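# Flip the gripper housing over and return it to its tray

## Task

Invert the loose gripper housing and set it back into its tray. Its two halves must stay joined, and no part of it may extend beyond the tray's open side by more than about a fingernail's width. The tray is free to slide, so it must end up resting on all four feet on the raised bench top, with no foot sticking out past an edge by half or more. Finally open the grippers and pull both arms away.

## Robot and tools

Robot: two arms, left_arm and right_arm, mounted facing each other across a table. In the scene frame the origin is the table centre, the table top is at z = +0.020 m and +z is up. left_arm's base is at (-0.010, +0.461, +0.039) m with quat_wxyz (+0.703, 0, 0, -0.711); right_arm's base is at (-0.012, -0.457, +0.039) m with quat_wxyz (+0.701, 0, 0, +0.713). Both base frames have +z up. The arm names do not match image left and right.

Gripper: fingers point along the gripper's +x axis and close along its y axis. end_effector_position is the point between the fingers, 3 to 4 cm back from the tips; only the last 1.5 cm of each finger's inner face is flat.

Frames: each arm reports its hand pose, velocities, targets and wrist camera pose in its own base frame. Fixed cameras and the table use the scene frame. Motion offsets are taken along the axes of that arm's current Hand target.

execute_actions(actions, cameras): actions is a list of actions. Each action is a table of 1 to 15 rows. Each row covers one 1/30 s step, and the final row repeats until 15 steps (0.5 s) have passed. A row always has 14 numbers in [-1, 1], both arms, even if one is idle: left_arm dx, dy, dz, rx, ry, rz, opening, then right_arm the same seven. dx..rz are an offset from the Hand target held when the action began, not a pose; every row in that action is measured from that same start. The next action starts from the new Hand target, so sending the same offset twice moves twice as far. Scale: 1.0 = 0.6 m for dx, dy, dz and 180 degrees for the rx, ry, rz rotation vector. Six zeros re-command the present Hand target. opening is absolute: +1 is fully open (0.080 m), about -0.78 is where empty fingers touch, and values down to -1 add nothing. Closing fully takes at least about 0.6 s. An empty actions list just returns state and images. cameras picks the images: omitted, null or ["all"] for all, [] for none; names are cam_left_wrist and cam_right_wrist (672x504 each).

move(target, speed, blend, opening_speed, blocking, cameras): target is one 14-number row as above, or a list of up to 15 such rows; every row is an offset from the same starting Hand targets, not from the previous row. Paths are straight, end together, last 0.5 s to 10 s, and ignore obstacles and the other arm. speed is m/s, 0.002 to 2.4, default 0.25 (turns up to twice that in rad/s), one value or one per target. blend in m rounds corners of a list. opening_speed is units of the -1..+1 scale per second, at least 0.2. blocking=false returns after about 0.5 s while the move continues. A faster move lags and strays more and hits harder; targets set beyond a contact push harder. The result adds a move: line. done means the arm rests within 8 mm and 2 degrees of its target; off_target, moving, held, blocked and fault name other endings; limits=paced means the pose was clipped, limits=held means steps were withheld. Neither done nor off_target says anything about contact.

wait(seconds): 0 to 10 s, arms keep their last command; a running move continues. stop(): brakes a running move. zoom_image(camera, region): camera is cam_left_wrist or cam_right_wrist, region [x0, y0, x1, y1] in pixels from the top-left, at most 504 by 504. read_manual(section): licence texts only. finished_scene(scene): this scene's number; it ends the scene permanently, so check first.

Results list per arm: end_effector_position (m), end_effector_quat_wxyz, velocities, Hand target (last commanded pose after clipping; the base for the next offsets), Tool commands, grip_measured (same scale as opening), Joint positions (last entry is the opening in metres), Joint velocities ("within noise" when still), Joint torques and External joint torques, plus MOTOR HOT, TORQUE FAULT or OVER-TEMPERATURE FAULT lines when they apply.

Control notes: each step the commanded orientation is clipped to within 32 degrees of the measured one. Friction and weight can leave the gripper short, low or tilted, mostly at long reach; small moves may go sideways. Check the pose after each move and correct tilt; if it stops short, send the missing distance as an offset. To stop pushing on something, command the target back past the gripper. To keep a gripper unchanged, resend its present opening, since 0 is a real command.

Gripping: at first touch, command about 0.08 below grip_measured for full force. Readings can be off by about 1 mm, and read up to 3 mm narrower under a firm squeeze.

Avoid: dropping the housing, releasing it while it moves, hitting or shoving hard, tipping or pushing the tray off the bench, anything leaving the table. Keep the arms and grippers from hitting or pinching each other. Contact torque limits (N m): waist 18.2, shoulder 22.5, elbow 22.4, wrist pitch 5.92, wrist yaw 5.9, wrist roll 5.54; reaching one halts that arm for 10 s. Do not route paths near an arm's own base. Long holding, stretched poses or pushing at unreachable targets heat motors; 95 °C stops the arm. A camera cable touching something counts as contact. Loose objects may be nudged occasionally.

Each tool is called after "Emit:" as name(argument=value, ...), one argument or row to a line, values as JSON.

## Session

Emit:
execute_actions(
  actions=[],
)

Scene clock: 0.00 s.
left_arm: end_effector_position=(+0.3164, -0.0233, +0.3187) grip_measured=+1.000 end_effector_quat_wxyz=(+0.950, -0.019, +0.304, +0.065) | right_arm: end_effector_position=(+0.3421, -0.0254, +0.3812) grip_measured=+0.984 end_effector_quat_wxyz=(+0.811, +0.418, +0.267, -0.310)
Joint positions: left_arm=[-0.202 1.158 1.331 -0.82 -0.275 -0.198 0.08] | right_arm=[0.068 1.525 2.013 -1.308 0.329 1.126 0.079]
Joint velocities: within noise
Joint torques (N m): no reading
External joint torques (N m): no reading
Heat: left arm: hottest wrist yaw 33 °C (+0.0 °C/min); right arm: hottest elbow 29 °C (+0.0 °C/min).
Hand target: left_arm +0.3163, -0.0232, +0.3190; +0.951, -0.019, +0.303, +0.065 | right_arm +0.3417, -0.0255, +0.3829; +0.812, +0.419, +0.265, -0.308
Tool commands: left_gripper/opening=+1.0 right_gripper/opening=+0.984185

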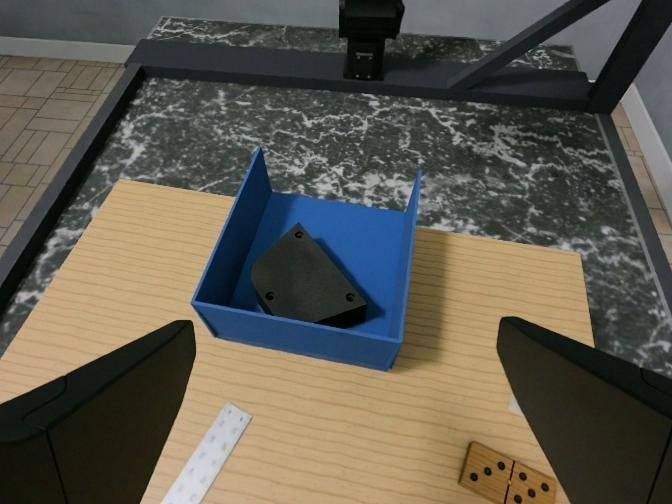

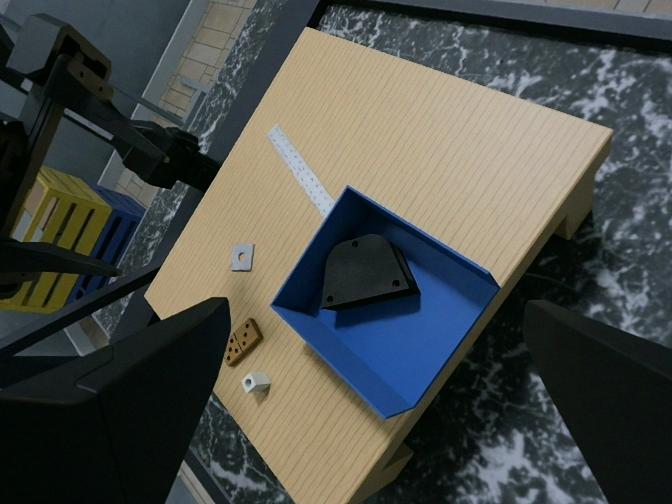

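Emit:
zoom_image(
  camera="cam_left_wrist",
  region=[170, 130, 470, 380],
)

Emit:
zoom_image(
  camera="cam_right_wrist",
  region=[220, 170, 520, 430],
)

Scaled by 1.680 from the camera's 672x504 image, which has a finer 960x720 frame.

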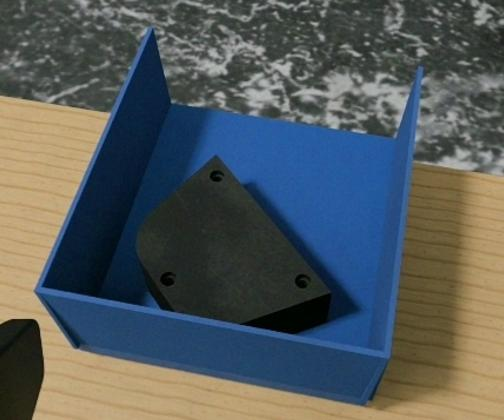

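Scaled by 1.680 from the camera's 672x504 image, which has a finer 960x720 frame.

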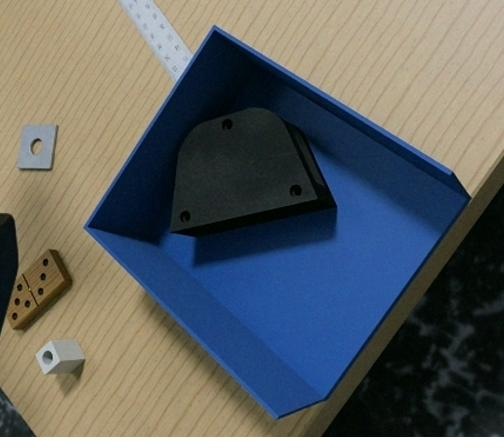

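Emit:
move(
  target=[0,0,0,0,0,0,1,0.072,-0.127,-0.144,-0.313,-0.080,0.155,1],
)

Scene clock: 138.23 s.
left_arm: end_effector_position=(+0.3164, -0.0233, +0.3187) grip_measured=+1.000 end_effector_quat_wxyz=(+0.950, -0.019, +0.304, +0.065) | right_arm: end_effector_position=(+0.3020, +0.0007, +0.2694) grip_measured=+0.984 end_effector_quat_wxyz=(+0.984, +0.001, +0.178, -0.002)
Joint positions: left_arm=[-0.202 1.158 1.331 -0.82 -0.275 -0.198 0.08] | right_arm=[0.007 0.865 0.789 -0.282 0.009 0.006 0.079]
Joint velocities: within noise
Joint torques (N m): left_arm=[0.05 -2.96 5.2 1.19 -0.14 0.01] | right_arm=[-0.24 -3.06 4.82 1.94 -0.16 -0.1]
External joint torques (N m): left_arm=[0.03 0.55 -1.38 -0.37 -0.02 0.01] | right_arm=[-0.24 -1.13 -1.92 0.3 -0.16 -0.1]
Heat: left arm: hottest elbow 33 °C (+2.0 °C/min); right arm: hottest elbow 36 °C (+1.0 °C/min).
Hand target: left_arm +0.3163, -0.0232, +0.3190; +0.951, -0.019, +0.303, +0.065 | right_arm +0.3007, +0.0006, +0.2697; +0.985, +0.001, +0.175, +0.000
Off the commanded pose: left_arm 0.000 m, 0 deg | right_arm 0.001 m, 0 deg.
move: done

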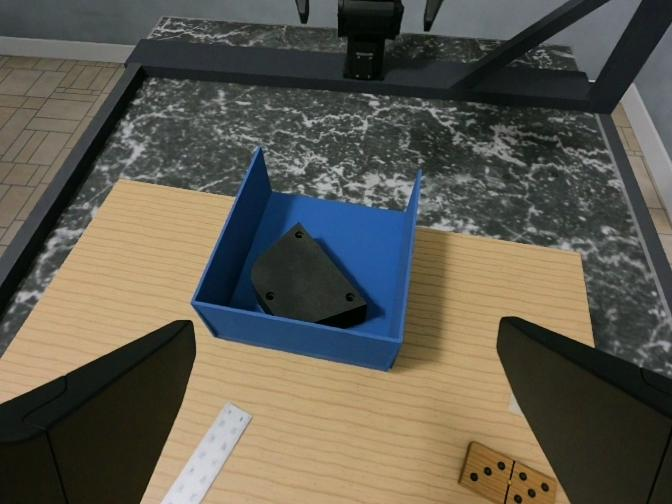

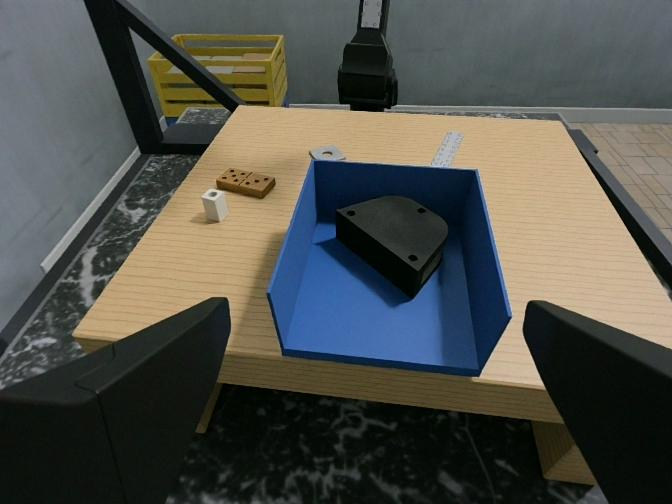

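Emit:
zoom_image(
  camera="cam_right_wrist",
  region=[250, 150, 530, 400],
)

Emit:
zoom_image(
  camera="cam_right_wrist",
  region=[320, 180, 460, 300],
)

Scaled by 1.800 from the camera's 672x504 image, which has a finer 960x720 frame.

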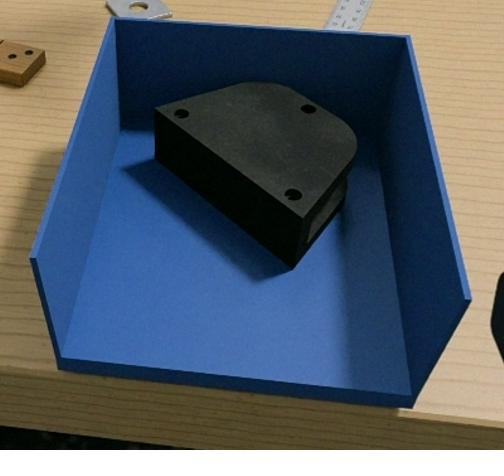

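Scaled by 3.600 from the camera's 672x504 image, which has a finer 960x720 frame.

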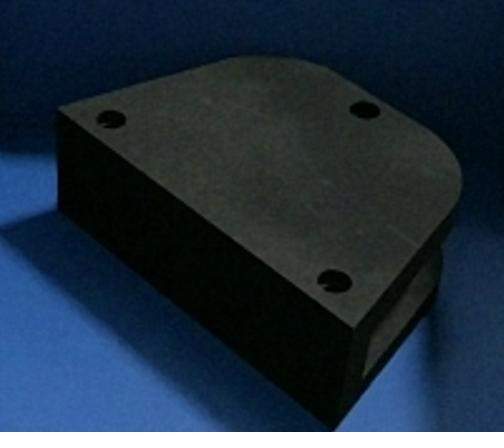

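Emit:
move(
  target=[0.189,0.0915,0.0195,0.0368,0.2477,-0.0246,-0.8,0,0,0,0,0,0,0.984],
)

Scene clock: 405.53 s.
left_arm: end_effector_position=(+0.4046, +0.0438, +0.2650) grip_measured=-0.769 end_effector_quat_wxyz=(+0.805, +0.004, +0.594, +0.006) | right_arm: end_effector_position=(+0.3020, +0.0007, +0.2694) grip_measured=+0.984 end_effector_quat_wxyz=(+0.984, +0.001, +0.178, -0.002)
Joint positions: left_arm=[0.115 1.981 2.273 -1.564 0.02 0.108 0] | right_arm=[0.007 0.865 0.789 -0.282 0.009 0.006 0.079]
Joint velocities: within noise
Joint torques (N m): left_arm=[0.19 -6.51 5.2 0.38 0.09 0.19] | right_arm=[-0.32 -3.06 4.95 1.93 -0.19 -0.09]
External joint torques (N m): left_arm=[0.12 2.04 -0.31 -0.49 0.09 0.19] | right_arm=[-0.32 -1.05 -1.86 0.26 -0.19 -0.09]
Heat: left arm: hottest elbow 36 °C (+0.0 °C/min); right arm: hottest wrist pitch 41 °C (+1.0 °C/min).
Hand target: left_arm +0.4073, +0.0446, +0.2632; +0.766, +0.000, +0.643, +0.000 | right_arm +0.3007, +0.0006, +0.2698; +0.985, +0.001, +0.174, +0.000
Off the commanded pose: left_arm 0.003 m, 7 deg | right_arm 0.001 m, 0 deg.
joint sent to its limit (left arm) — joint 4 (wrist pitch), lower limit. The joint targets are off in orientation, not in position.
move: off_target (left_arm)

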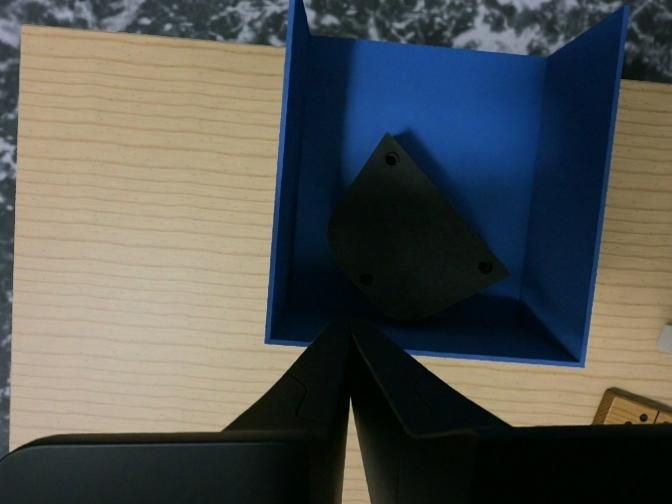

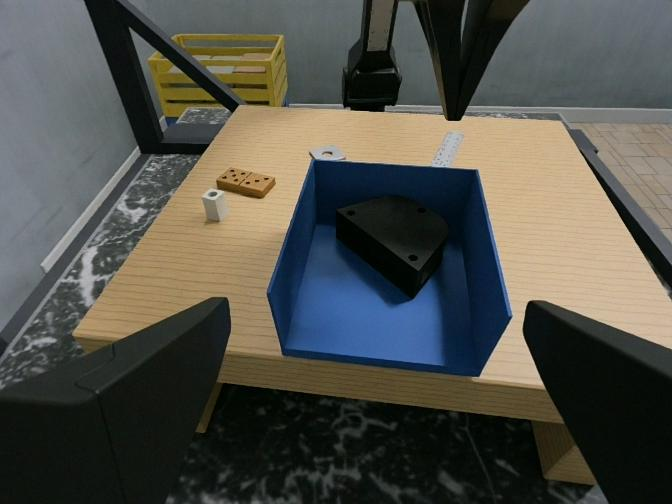

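Emit:
zoom_image(
  camera="cam_left_wrist",
  region=[250, 110, 600, 372],
)

Scaled by 1.440 from the camera's 672x504 image, which has a finer 960x720 frame.

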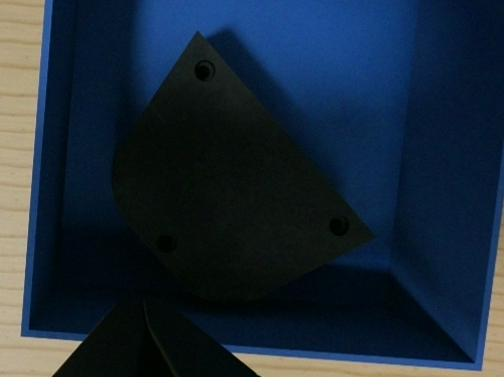

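Emit:
move(
  target=[
    [0,0,0,0,0,0,-0.8,0.134,-0.0602,-0.0095,0.0279,0.1106,-0.0484,-0.8],
    [0,0,0,0,0,0,-0.8,0.236,-0.0752,-0.0168,0.0279,0.1106,-0.0484,-0.8],
  ],
)

Scene clock: 495.47 s.
left_arm: end_effector_position=(+0.4046, +0.0438, +0.2650) grip_measured=-0.769 end_effector_quat_wxyz=(+0.805, +0.004, +0.594, +0.006) | right_arm: end_effector_position=(+0.4271, -0.0439, +0.2096) grip_measured=-0.794 end_effector_quat_wxyz=(+0.935, +0.030, +0.344, -0.084)
Joint positions: left_arm=[0.115 1.981 2.273 -1.564 0.02 0.108 0] | right_arm=[-0.075 1.541 1.236 -0.404 0.079 0.067 0]
Joint velocities: within noise
Joint torques (N m): left_arm=[0.28 -6.46 5.2 0.38 0.09 0.18] | right_arm=[-0.27 -5.67 6.56 1.64 -0.12 -0.09]
External joint torques (N m): left_arm=[0.21 2.21 -0.34 -0.45 0.08 0.18] | right_arm=[-0.28 0.81 -0.15 0.16 -0.15 -0.09]
Heat: left arm: hottest elbow 35 °C (+0.0 °C/min); right arm: hottest wrist pitch 42 °C (+1.0 °C/min).
Hand target: left_arm +0.4073, +0.0446, +0.2632; +0.766, +0.000, +0.643, +0.000 | right_arm +0.4303, -0.0446, +0.2117; +0.936, +0.031, +0.341, -0.082
Off the commanded pose: left_arm 0.003 m, 7 deg | right_arm 0.004 m, 0 deg.
joint sent to its limit (left arm) — joint 4 (wrist pitch), lower limit. The joint targets are off in orientation, not in position.
move: off_target (left_arm)

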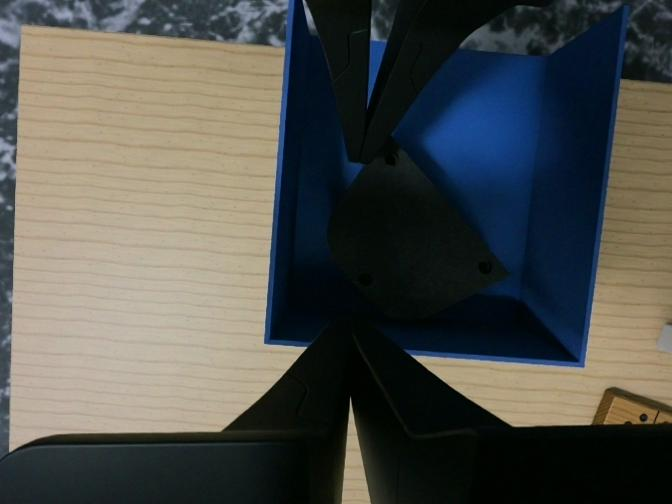

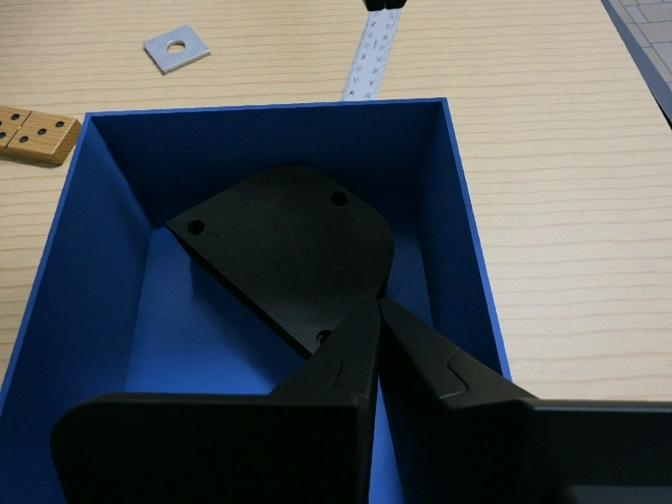

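Emit:
move(
  target=[0,0,0,0,0,0,-0.8,0.0172,-0.01,-0.0335,0,0,0,-0.8],
  speed=0.12,
)

Emit:
zoom_image(
  camera="cam_left_wrist",
  region=[250, 60, 600, 322],
)

Scene clock: 516.20 s.
left_arm: end_effector_position=(+0.4046, +0.0438, +0.2650) grip_measured=-0.769 end_effector_quat_wxyz=(+0.805, +0.004, +0.594, +0.006) | right_arm: end_effector_position=(+0.4251, -0.0492, +0.1899) grip_measured=-0.794 end_effector_quat_wxyz=(+0.935, +0.030, +0.342, -0.084)
Joint positions: left_arm=[0.115 1.981 2.273 -1.564 0.02 0.108 0] | right_arm=[-0.092 1.541 1.155 -0.317 0.067 0.056 0]
Joint velocities: within noise
Joint torques (N m): left_arm=[0.27 -6.46 5.2 0.38 0.09 0.18] | right_arm=[-0.22 -6.99 4.72 1.72 -0.14 -0.07]
External joint torques (N m): left_arm=[0.3 2.26 -0.35 -0.45 0.07 0.18] | right_arm=[-0.22 -0.57 -1.92 0.25 -0.17 -0.07]
Heat: left arm: hottest elbow 35 °C (+0.0 °C/min); right arm: hottest wrist pitch 44 °C (+2.0 °C/min).
Hand target: left_arm +0.4073, +0.0446, +0.2632; +0.766, +0.000, +0.643, +0.000 | right_arm +0.4242, -0.0495, +0.1895; +0.936, +0.030, +0.341, -0.082
Off the commanded pose: left_arm 0.003 m, 7 deg | right_arm 0.001 m, 0 deg.
joint sent to its limit (left arm) — joint 4 (wrist pitch), lower limit. The joint targets are off in orientation, not in position.
move: off_target (left_arm)

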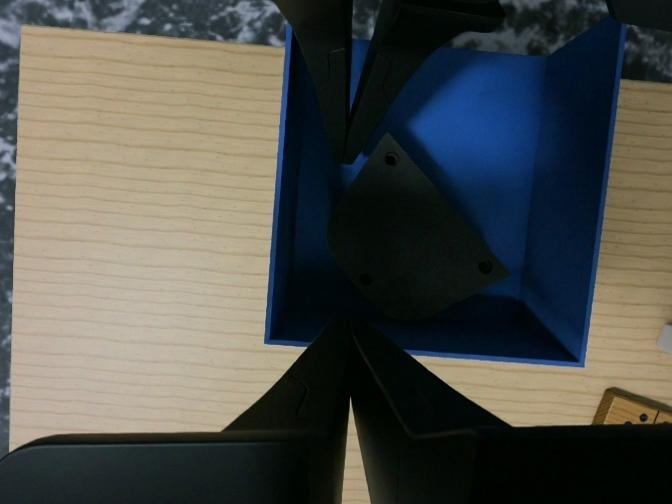

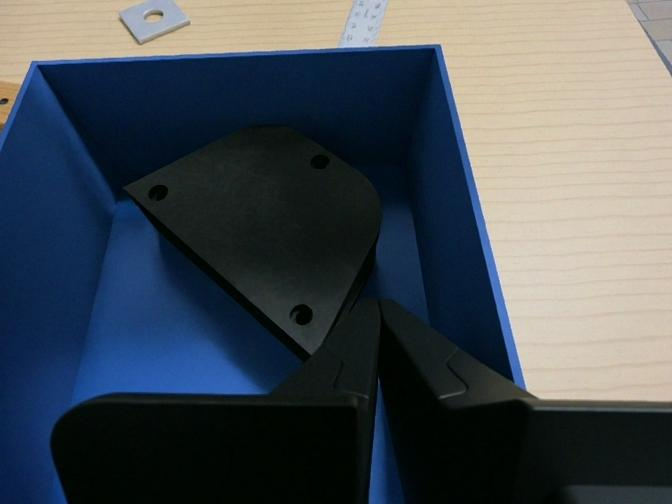

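Scaled by 1.440 from the camera's 672x504 image, which has a finer 960x720 frame.

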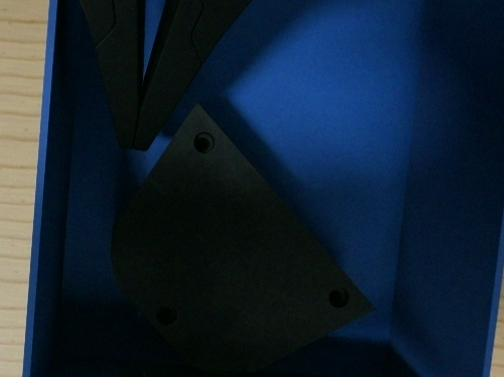

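Emit:
move(
  target=[0,0,0,0,0,0,-0.8,-0.0082,0.0607,-0.0069,0,0,0,-0.8],
  speed=0.06,
)

Scene clock: 521.60 s.
left_arm: end_effector_position=(+0.4046, +0.0438, +0.2650) grip_measured=-0.769 end_effector_quat_wxyz=(+0.805, +0.004, +0.594, +0.006) | right_arm: end_effector_position=(+0.4260, -0.0128, +0.1886) grip_measured=-0.794 end_effector_quat_wxyz=(+0.936, +0.029, +0.342, -0.080)
Joint positions: left_arm=[0.115 1.981 2.273 -1.564 0.02 0.108 0] | right_arm=[0.022 1.541 1.151 -0.321 0.146 0.125 0]
Joint velocities: within noise
Joint torques (N m): left_arm=[0.27 -6.46 5.2 0.38 0.09 0.18] | right_arm=[0.27 -7.42 4.88 1.32 0.22 0.22]
External joint torques (N m): left_arm=[0.27 2.22 -0.34 -0.45 0.07 0.18] | right_arm=[0.3 -1.04 -1.75 -0.14 0.16 0.22]
Heat: left arm: hottest elbow 35 °C (+0.0 °C/min); right arm: hottest wrist pitch 44 °C (+2.0 °C/min).
Hand target: left_arm +0.4073, +0.0446, +0.2632; +0.766, +0.000, +0.643, +0.000 | right_arm +0.4242, -0.0125, +0.1896; +0.936, +0.030, +0.341, -0.082
Off the commanded pose: left_arm 0.003 m, 7 deg | right_arm 0.002 m, 0 deg.
joint sent to its limit (left arm) — joint 4 (wrist pitch), lower limit. The joint targets are off in orientation, not in position.
move: off_target (left_arm)

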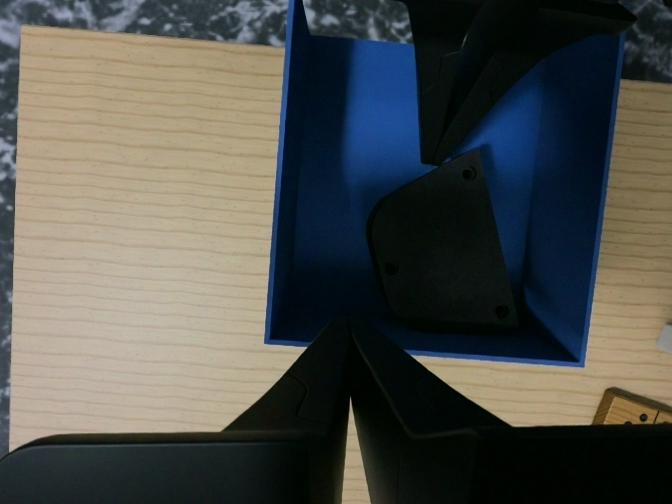

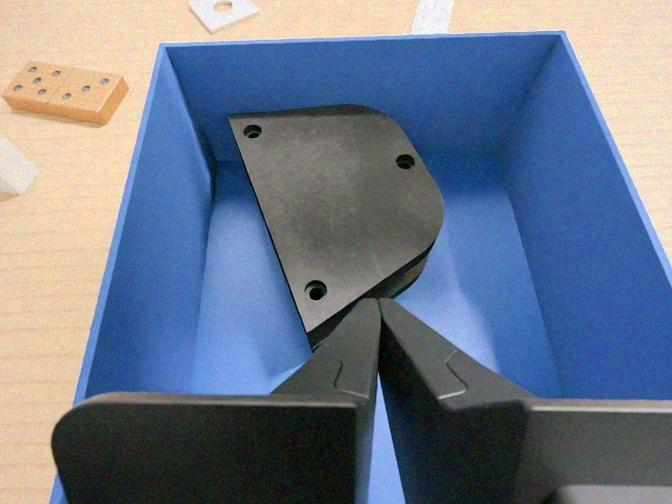

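Emit:
move(
  target=[
    [-0.1527,-0.0417,-0.2218,0,-0.1667,0,-0.8,-0.0625,-0.0078,0.0503,0,0,0,-0.8],
    [-0.1527,-0.0417,-0.2218,0,-0.1667,0,-0.8,-0.0397,-0.0008,0.1295,-0.0943,0.1095,0.0789,0.6],
  ],
)

Scene clock: 582.23 s.
left_arm: end_effector_position=(+0.2603, +0.0192, +0.3330) grip_measured=-0.769 end_effector_quat_wxyz=(+0.908, +0.003, +0.420, -0.001) | right_arm: end_effector_position=(+0.4528, -0.0182, +0.2661) grip_measured=+0.596 end_effector_quat_wxyz=(+0.862, -0.053, +0.496, +0.088)
Joint positions: left_arm=[0.117 1.179 1.585 -1.277 0.076 0.096 0] | right_arm=[-0.087 1.956 2.155 -1.263 -0.142 -0.257 0.062]
Joint velocities: within noise
Joint torques (N m): left_arm=[0.42 -2.28 3.54 1.12 0.13 -0.11] | right_arm=[-0.27 -7.35 5.83 0.92 -0.29 -0.09]
External joint torques (N m): left_arm=[0.42 0.49 -2.22 -0.28 0.09 -0.11] | right_arm=[-0.27 1.19 0.07 -0.15 -0.19 -0.09]
Heat: left arm: hottest elbow 35 °C (+0.0 °C/min); right arm: hottest elbow 37 °C (-2.0 °C/min).
Hand target: left_arm +0.2604, +0.0198, +0.3303; +0.906, +0.000, +0.423, +0.000 | right_arm +0.4554, -0.0187, +0.2645; +0.861, -0.052, +0.497, +0.091
Off the commanded pose: left_arm 0.003 m, 0 deg | right_arm 0.003 m, 0 deg.
move: done

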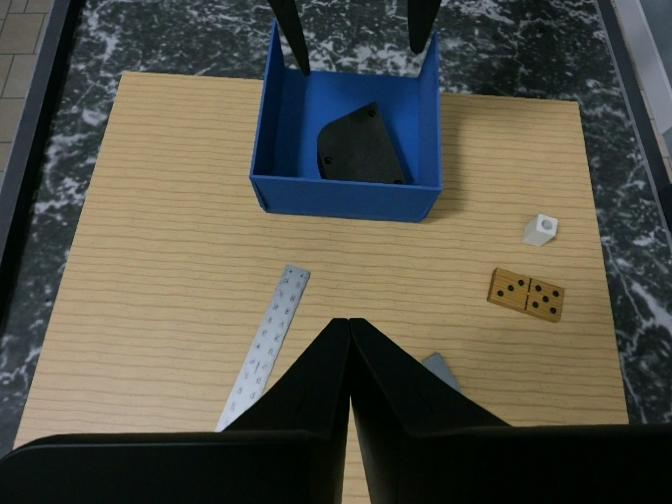

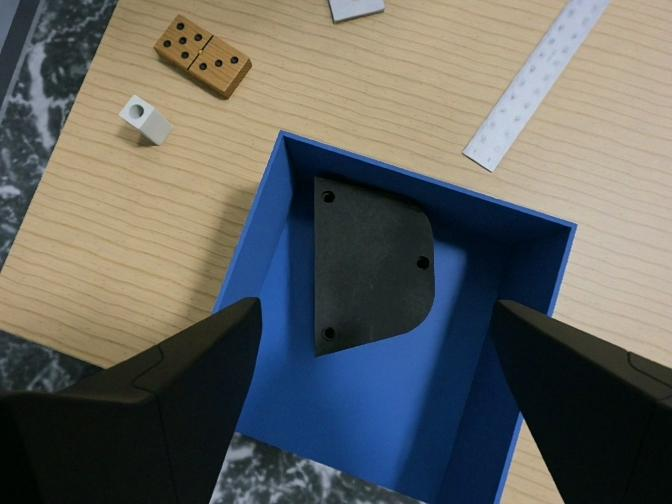

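Emit:
move(
  target=[
    [0,0,0,0,0,0,-0.8,0.074,-0.0067,-0.0052,0,0,0,0.6],
    [0,0,0,0,0,0,-0.8,0.1195,-0.0067,-0.0315,0,0,0,0.6],
  ],
  speed=0.1,
)

Scene clock: 608.37 s.
left_arm: end_effector_position=(+0.2603, +0.0192, +0.3330) grip_measured=-0.769 end_effector_quat_wxyz=(+0.908, +0.003, +0.420, -0.001) | right_arm: end_effector_position=(+0.4772, -0.0194, +0.1886) grip_measured=+0.597 end_effector_quat_wxyz=(+0.859, -0.052, +0.502, +0.090)
Joint positions: left_arm=[0.117 1.179 1.585 -1.277 0.076 0.096 0] | right_arm=[-0.085 1.977 1.869 -0.969 -0.142 -0.257 0.062]
Joint velocities: within noise
Joint torques (N m): left_arm=[0.43 -2.28 3.54 1.12 0.13 -0.11] | right_arm=[-0.12 -10.96 4.19 1.23 -0.2 0.06]
External joint torques (N m): left_arm=[0.46 0.44 -2.16 -0.27 0.08 -0.11] | right_arm=[-0.24 -1.77 -2.07 0.15 -0.09 0.06]
Heat: left arm: hottest elbow 34 °C (-1.0 °C/min); right arm: hottest elbow 37 °C (+0.0 °C/min).
Hand target: left_arm +0.2604, +0.0198, +0.3303; +0.906, +0.000, +0.423, +0.000 | right_arm +0.4753, -0.0186, +0.1930; +0.861, -0.052, +0.497, +0.091
Off the commanded pose: left_arm 0.003 m, 1 deg | right_arm 0.005 m, 1 deg.
move: done

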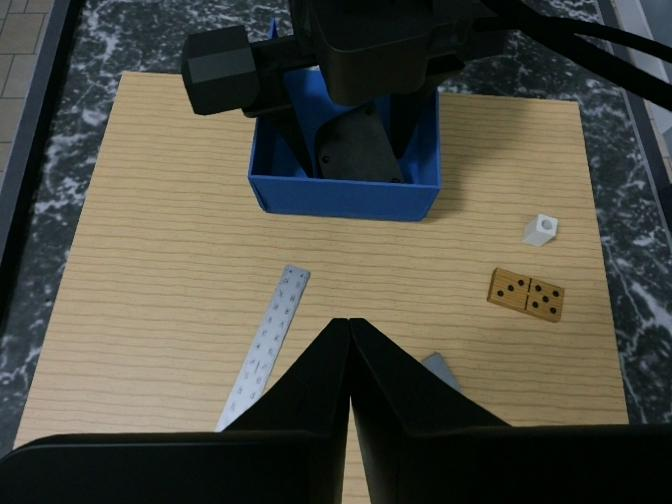

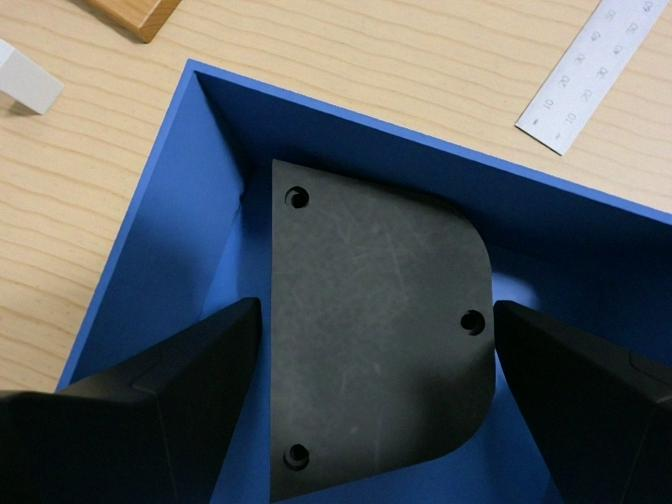

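Emit:
move(
  target=[
    [0,0,0,0,0,0,-0.8,0.0087,0,-0.005,0,0,0,0.6],
    [0,0,0,0,0,0,-0.8,0.0087,0,-0.005,0,0,0,0.2],
  ],
  speed=0.05,
  opening_speed=0.4,
)

Scene clock: 626.50 s.
left_arm: end_effector_position=(+0.2603, +0.0192, +0.3330) grip_measured=-0.769 end_effector_quat_wxyz=(+0.908, +0.003, +0.420, -0.001) | right_arm: end_effector_position=(+0.4772, -0.0188, +0.1835) grip_measured=+0.319 end_effector_quat_wxyz=(+0.859, -0.053, +0.501, +0.090)
Joint positions: left_arm=[0.117 1.179 1.585 -1.277 0.076 0.096 0] | right_arm=[-0.084 1.972 1.84 -0.942 -0.142 -0.257 0.049]
Joint velocities: within noise
Joint torques (N m): left_arm=[0.42 -2.28 3.54 1.12 0.13 -0.11] | right_arm=[-0.04 -10.78 4.26 1.19 -0.2 0.07]
External joint torques (N m): left_arm=[0.42 0.49 -2.21 -0.28 0.09 -0.11] | right_arm=[0.03 -1.65 -1.98 0.12 -0.12 0.07]
Heat: left arm: hottest elbow 34 °C (-1.0 °C/min); right arm: hottest shoulder 45 °C (+11.1 °C/min).
Hand target: left_arm +0.2604, +0.0198, +0.3303; +0.906, +0.000, +0.423, +0.000 | right_arm +0.4753, -0.0184, +0.1869; +0.861, -0.052, +0.497, +0.091
Off the commanded pose: left_arm 0.003 m, 1 deg | right_arm 0.004 m, 0 deg.
move: done

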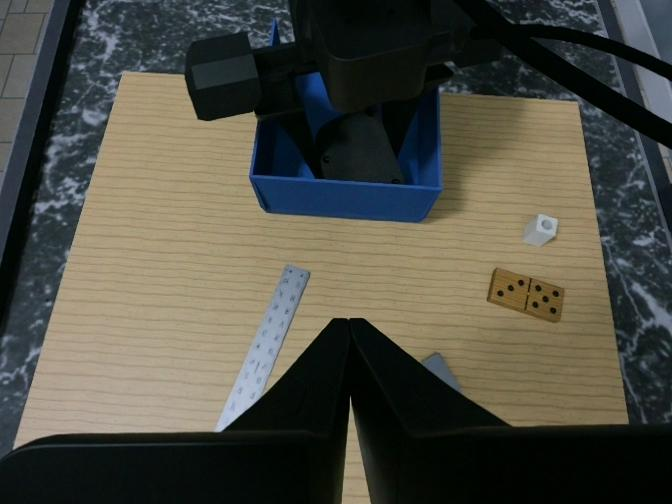

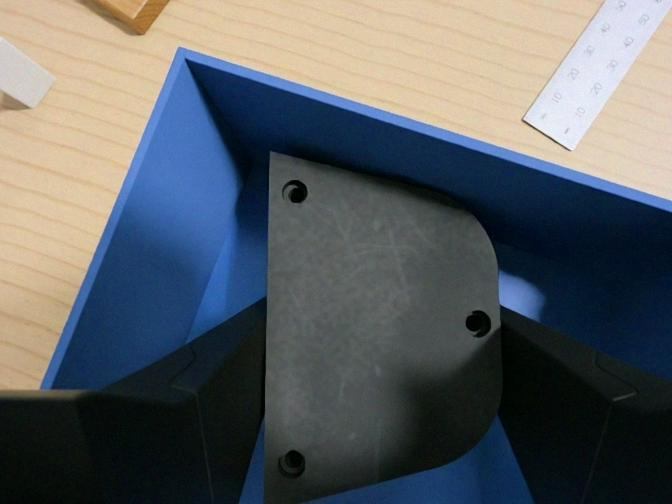

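Emit:
move(
  target=[
    [0,0,0,0,0,0,-0.8,-0.0866,0,0.05,0,0,0,0.2],
    [0,0,0,0,0,0,-0.8,-0.1462,0.0378,-0.0532,0.0914,0,-0.0528,0.2],
  ],
  speed=0.1,
)

Scene clock: 650.27 s.
left_arm: end_effector_position=(+0.2603, +0.0192, +0.3330) grip_measured=-0.769 end_effector_quat_wxyz=(+0.908, +0.003, +0.420, -0.001) | right_arm: end_effector_position=(+0.4028, -0.0118, +0.2418) grip_measured=+0.319 end_effector_quat_wxyz=(+0.860, +0.030, +0.506, -0.051)
Joint positions: left_arm=[0.117 1.179 1.585 -1.277 0.076 0.096 0] | right_arm=[-0.01 1.702 1.732 -1.097 0.053 0.096 0.049]
Joint velocities: within noise
Joint torques (N m): left_arm=[0.42 -2.28 3.54 1.12 0.13 -0.11] | right_arm=[0.39 -9.18 4.42 1.39 0.2 0.23]
External joint torques (N m): left_arm=[0.43 0.44 -2.14 -0.26 0.09 -0.11] | right_arm=[0.36 -2.13 -1.69 0.29 0.17 0.23]
Heat: left arm: hottest elbow 33 °C (-2.0 °C/min); right arm: hottest shoulder 50 °C (+15.2 °C/min). Fold the right arm in close to its base, or ease its load, before you think long.
Hand target: left_arm +0.2604, +0.0198, +0.3303; +0.906, +0.000, +0.423, +0.000 | right_arm +0.4006, -0.0113, +0.2469; +0.864, +0.031, +0.499, -0.053
Off the commanded pose: left_arm 0.003 m, 1 deg | right_arm 0.006 m, 1 deg.
MOTOR HOT: joint 2 (shoulder) of the right arm reports 50 °C; the controller stops that arm at 95 °C. To cool a motor, set the load down, stop pushing, or move to a pose that needs little force.
move: done

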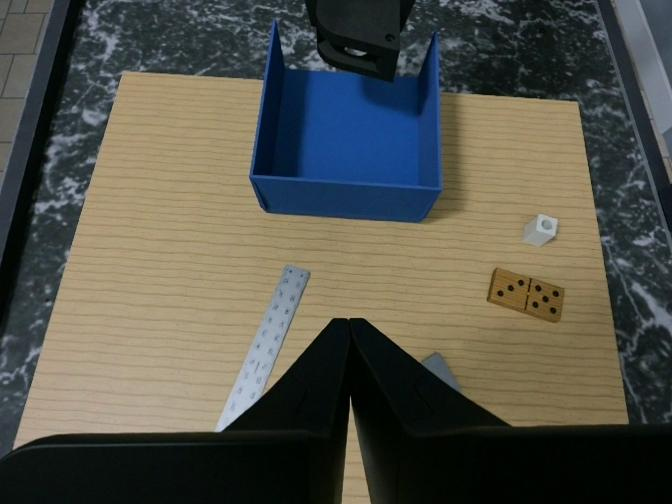

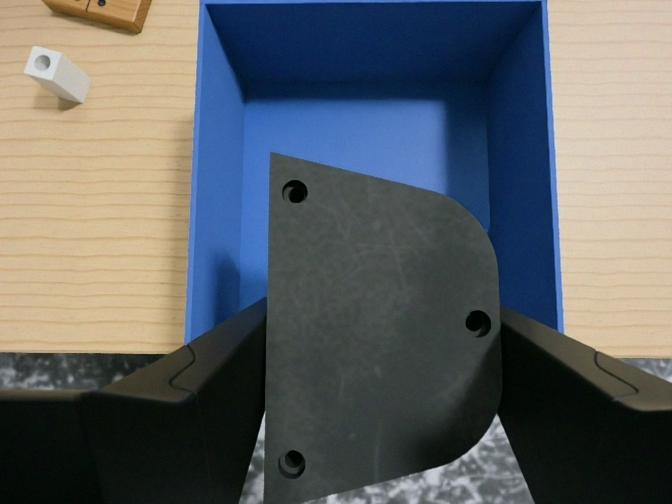

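Emit:
move(
  target=[
    [0,0,0,0,0,0,-0.8,-0.005,-0.0012,-0.0086,0,0,0,0.2],
    [0,0,0,0,0,0,-0.8,0.0799,-0.0012,-0.0576,0,0,0,0.2],
    [0,0,0,0,0,0,-0.8,0.0799,-0.0012,-0.0576,0,0,0,0.65],
  ],
  speed=[0.1,0.06,0.05],
  opening_speed=0.4,
)

Scene clock: 687.47 s.
left_arm: end_effector_position=(+0.2603, +0.0192, +0.3330) grip_measured=-0.769 end_effector_quat_wxyz=(+0.908, +0.003, +0.420, -0.001) | right_arm: end_effector_position=(+0.3962, -0.0118, +0.1836) grip_measured=+0.647 end_effector_quat_wxyz=(+0.861, +0.031, +0.506, -0.051)
Joint positions: left_arm=[0.117 1.179 1.585 -1.277 0.076 0.096 0] | right_arm=[-0.01 1.641 1.43 -0.854 0.053 0.096 0.064]
Joint velocities: within noise
Joint torques (N m): left_arm=[0.42 -2.28 3.54 1.12 0.13 -0.11] | right_arm=[0.36 -8.74 4.53 1.3 0.18 0.19]
External joint torques (N m): left_arm=[0.43 0.35 -2.14 -0.28 0.08 -0.12] | right_arm=[0.34 -1.86 -1.83 0.2 0.16 0.19]
Heat: left arm: hottest elbow 33 °C (-1.0 °C/min); right arm: hottest shoulder 49 °C (+3.0 °C/min). Fold the right arm in close to its base, or ease its load, before you think long.
Hand target: left_arm +0.2604, +0.0198, +0.3303; +0.906, +0.000, +0.423, +0.000 | right_arm +0.3946, -0.0112, +0.1880; +0.864, +0.031, +0.499, -0.053
Off the commanded pose: left_arm 0.003 m, 1 deg | right_arm 0.005 m, 1 deg.
MOTOR HOT: still on. Joint 2 (shoulder) of the right arm reports 49 °C.
move: done

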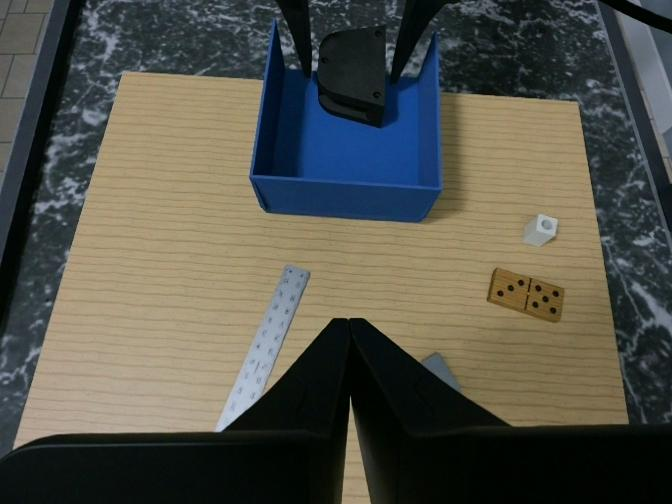

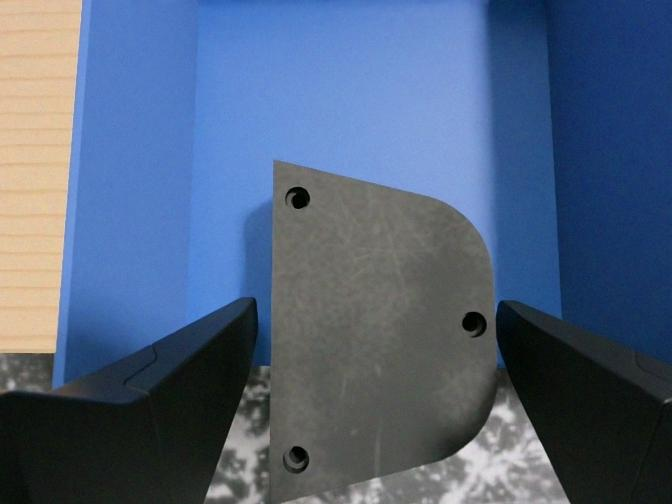

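Emit:
move(
  target=[
    [0,0,0,0,0,0,-0.8,-0.15,0,0,0,0,0,0.65],
    [0,0,0,0,0,0,-0.8,-0.1453,0.0058,-0.0785,0.4484,-0.2583,0.2608,0.65],
    [0,0,0,0,0,0,-0.8,-0.0372,0.0058,-0.141,0.4484,-0.2583,0.2608,0.65],
  ],
  speed=[0.12,0.35,0.12],
)

Scene clock: 765.93 s.
left_arm: end_effector_position=(+0.2603, +0.0192, +0.3330) grip_measured=-0.769 end_effector_quat_wxyz=(+0.908, +0.003, +0.420, -0.001) | right_arm: end_effector_position=(+0.3120, +0.0025, +0.1679) grip_measured=+0.647 end_effector_quat_wxyz=(+0.706, +0.706, -0.043, -0.038)
Joint positions: left_arm=[0.117 1.179 1.585 -1.277 0.076 0.096 0] | right_arm=[0.12 1.187 0.142 1.052 0.235 1.57 0.064]
Joint velocities: within noise
Joint torques (N m): left_arm=[0.42 -2.28 3.53 1.12 0.13 -0.11] | right_arm=[0.36 -1.97 3.73 1.93 0.19 0.02]
External joint torques (N m): left_arm=[0.42 0.44 -2.18 -0.27 0.09 -0.11] | right_arm=[0.36 0.57 -1.56 0.3 0.19 0.07]
Heat: left arm: hottest elbow 32 °C (-1.0 °C/min); right arm: hottest shoulder 47 °C (-1.0 °C/min).
Hand target: left_arm +0.2604, +0.0198, +0.3303; +0.906, +0.000, +0.423, +0.000 | right_arm +0.3113, +0.0027, +0.1651; +0.706, +0.706, -0.041, -0.041
Off the commanded pose: left_arm 0.003 m, 1 deg | right_arm 0.003 m, 0 deg.
MOTOR HOT: cleared for the motors of the right arm.
move: done

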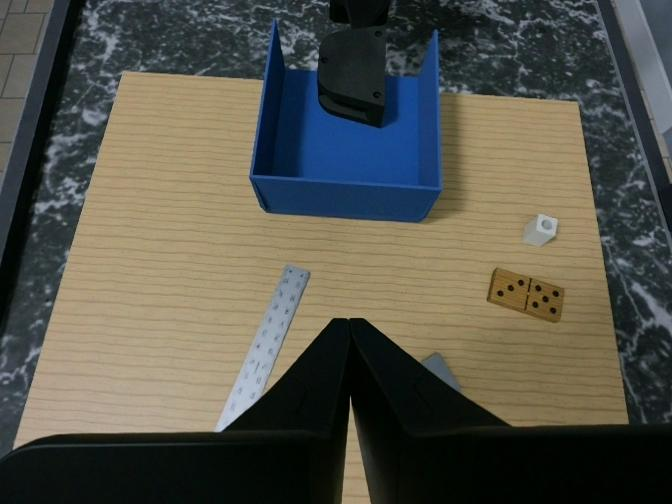

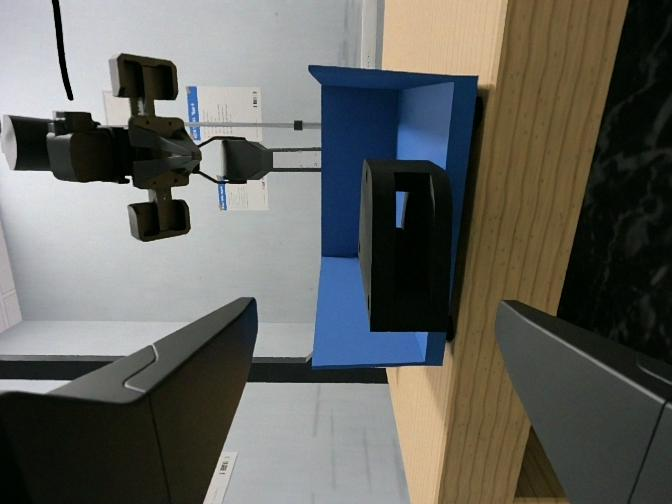

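Emit:
move(
  target=[
    [0,0,0,0,0,0,-0.8,0,-0.015,0,0,0,0,0.65],
    [0,0,0,0,0,0,-0.8,0.02,-0.015,0,0,0,0,0.65],
  ],
  speed=0.08,
)

Emit:
zoom_image(
  camera="cam_right_wrist",
  region=[220, 60, 560, 380],
)

Scene clock: 808.00 s.
left_arm: end_effector_position=(+0.2603, +0.0192, +0.3330) grip_measured=-0.769 end_effector_quat_wxyz=(+0.908, +0.003, +0.420, -0.001) | right_arm: end_effector_position=(+0.3207, +0.0013, +0.1533) grip_measured=+0.647 end_effector_quat_wxyz=(+0.707, +0.705, -0.039, -0.045)
Joint positions: left_arm=[0.117 1.179 1.585 -1.277 0.076 0.096 0] | right_arm=[0.111 1.332 0.144 1.179 0.229 1.57 0.064]
Joint velocities: within noise
Joint torques (N m): left_arm=[0.41 -2.28 3.54 1.12 0.13 -0.11] | right_arm=[-0.3 -2.34 4.65 1.93 -0.15 0]
External joint torques (N m): left_arm=[0.4 0.41 -2.16 -0.28 0.09 -0.11] | right_arm=[-0.3 0.63 -0.08 0.31 -0.15 0.05]
Heat: left arm: hottest elbow 32 °C (+0.0 °C/min); right arm: hottest wrist pitch 44 °C (+6.0 °C/min).
Hand target: left_arm +0.2604, +0.0198, +0.3303; +0.906, +0.000, +0.423, +0.000 | right_arm +0.3232, +0.0013, +0.1561; +0.706, +0.706, -0.041, -0.041
Off the commanded pose: left_arm 0.003 m, 1 deg | right_arm 0.004 m, 1 deg.
move: done

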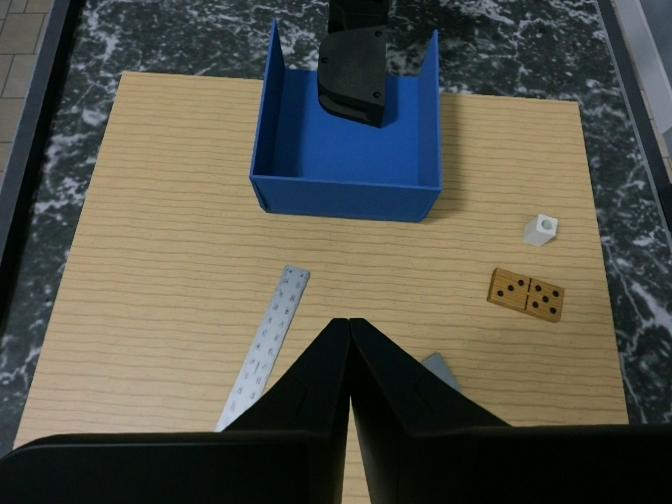

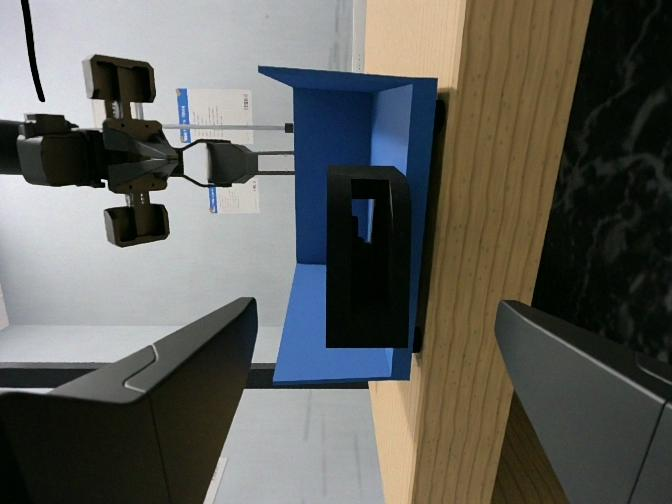

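Scaled by 1.482 from the camera's 672x504 image, which has a finer 960x720 frame.

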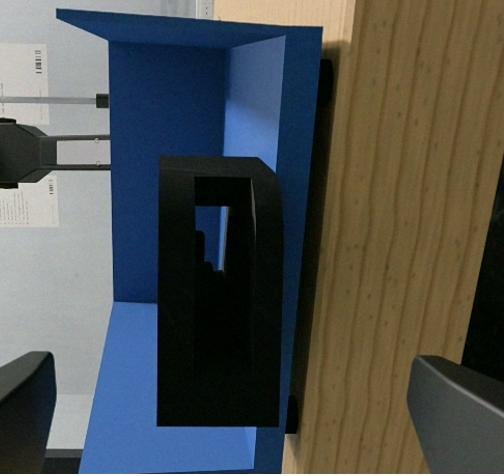

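Emit:
move(
  target=[0,0,0,0,0,0,-0.8,0.05,0.004,0,0,0,0,0.65],
  speed=0.06,
)

Emit:
zoom_image(
  camera="cam_right_wrist",
  region=[220, 100, 560, 420],
)

Emit:
zoom_image(
  camera="cam_left_wrist",
  region=[240, 0, 480, 180],
)

Scene clock: 824.50 s.
left_arm: end_effector_position=(+0.2603, +0.0192, +0.3330) grip_measured=-0.769 end_effector_quat_wxyz=(+0.908, +0.003, +0.420, -0.001) | right_arm: end_effector_position=(+0.3505, -0.0021, +0.1564) grip_measured=+0.647 end_effector_quat_wxyz=(+0.707, +0.705, -0.039, -0.044)
Joint positions: left_arm=[0.117 1.179 1.585 -1.277 0.076 0.096 0] | right_arm=[0.078 1.462 0.252 1.203 0.196 1.57 0.064]
Joint velocities: within noise
Joint torques (N m): left_arm=[0.42 -2.27 3.53 1.12 0.13 -0.11] | right_arm=[-0.33 -3.09 4.5 1.98 -0.17 0]
External joint torques (N m): left_arm=[0.4 0.39 -2.11 -0.25 0.09 -0.11] | right_arm=[-0.3 0.77 -0.21 0.33 -0.18 0.06]
Heat: left arm: hottest elbow 32 °C (+0.0 °C/min); right arm: hottest wrist pitch 43 °C (+4.0 °C/min).
Hand target: left_arm +0.2604, +0.0198, +0.3303; +0.906, +0.000, +0.423, +0.000 | right_arm +0.3530, -0.0022, +0.1587; +0.706, +0.706, -0.041, -0.041
Off the commanded pose: left_arm 0.003 m, 1 deg | right_arm 0.003 m, 0 deg.
move: done

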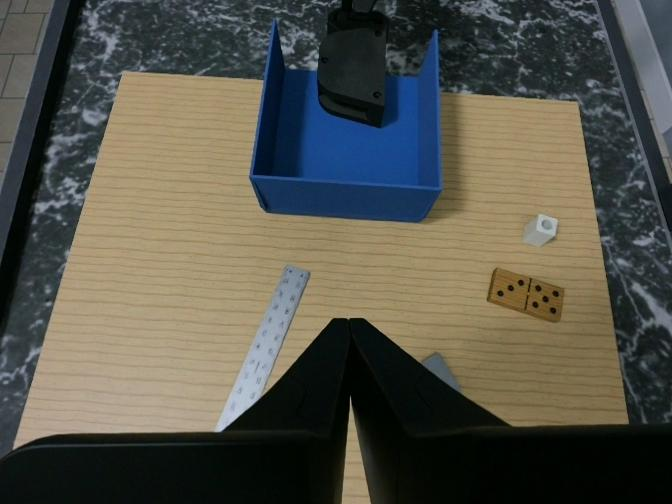

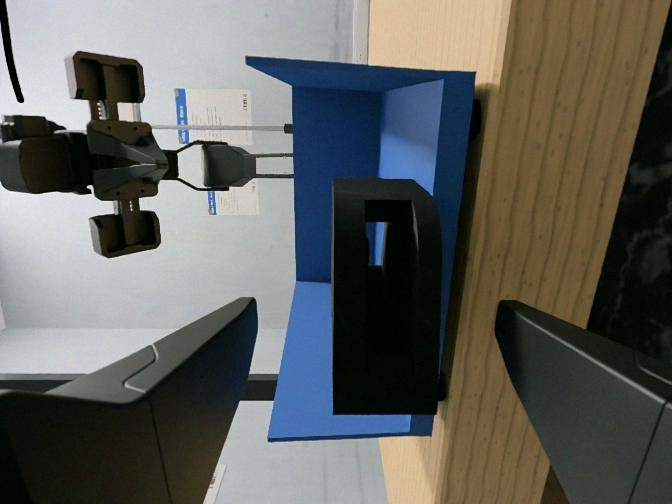

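Scaled by 1.482 from the camera's 672x504 image, which has a finer 960x720 frame.

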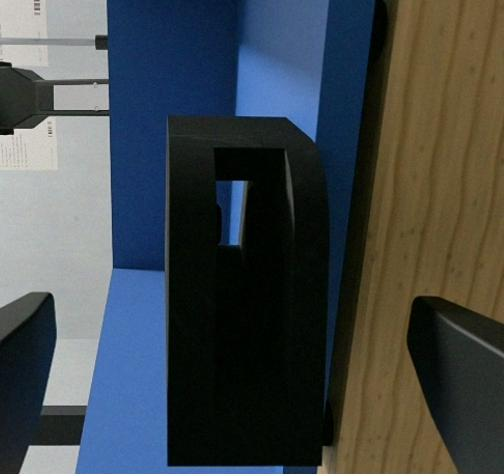

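Scaled by 2.100 from the camera's 672x504 image, which has a finer 960x720 frame.

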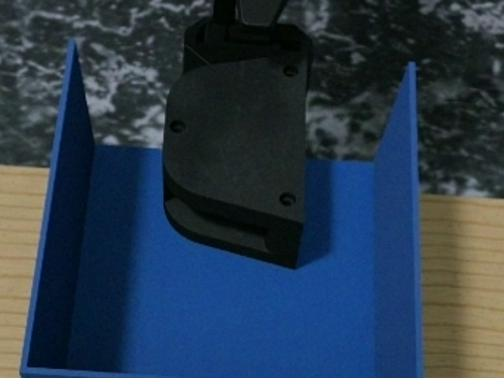

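Emit:
zoom_image(
  camera="cam_left_wrist",
  region=[310, 0, 410, 75],
)

Scaled by 5.040 from the camera's 672x504 image, which has a finer 960x720 frame.

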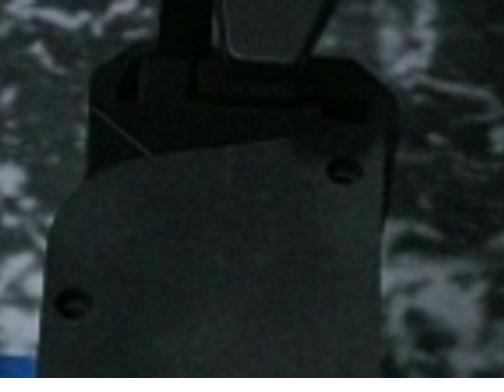

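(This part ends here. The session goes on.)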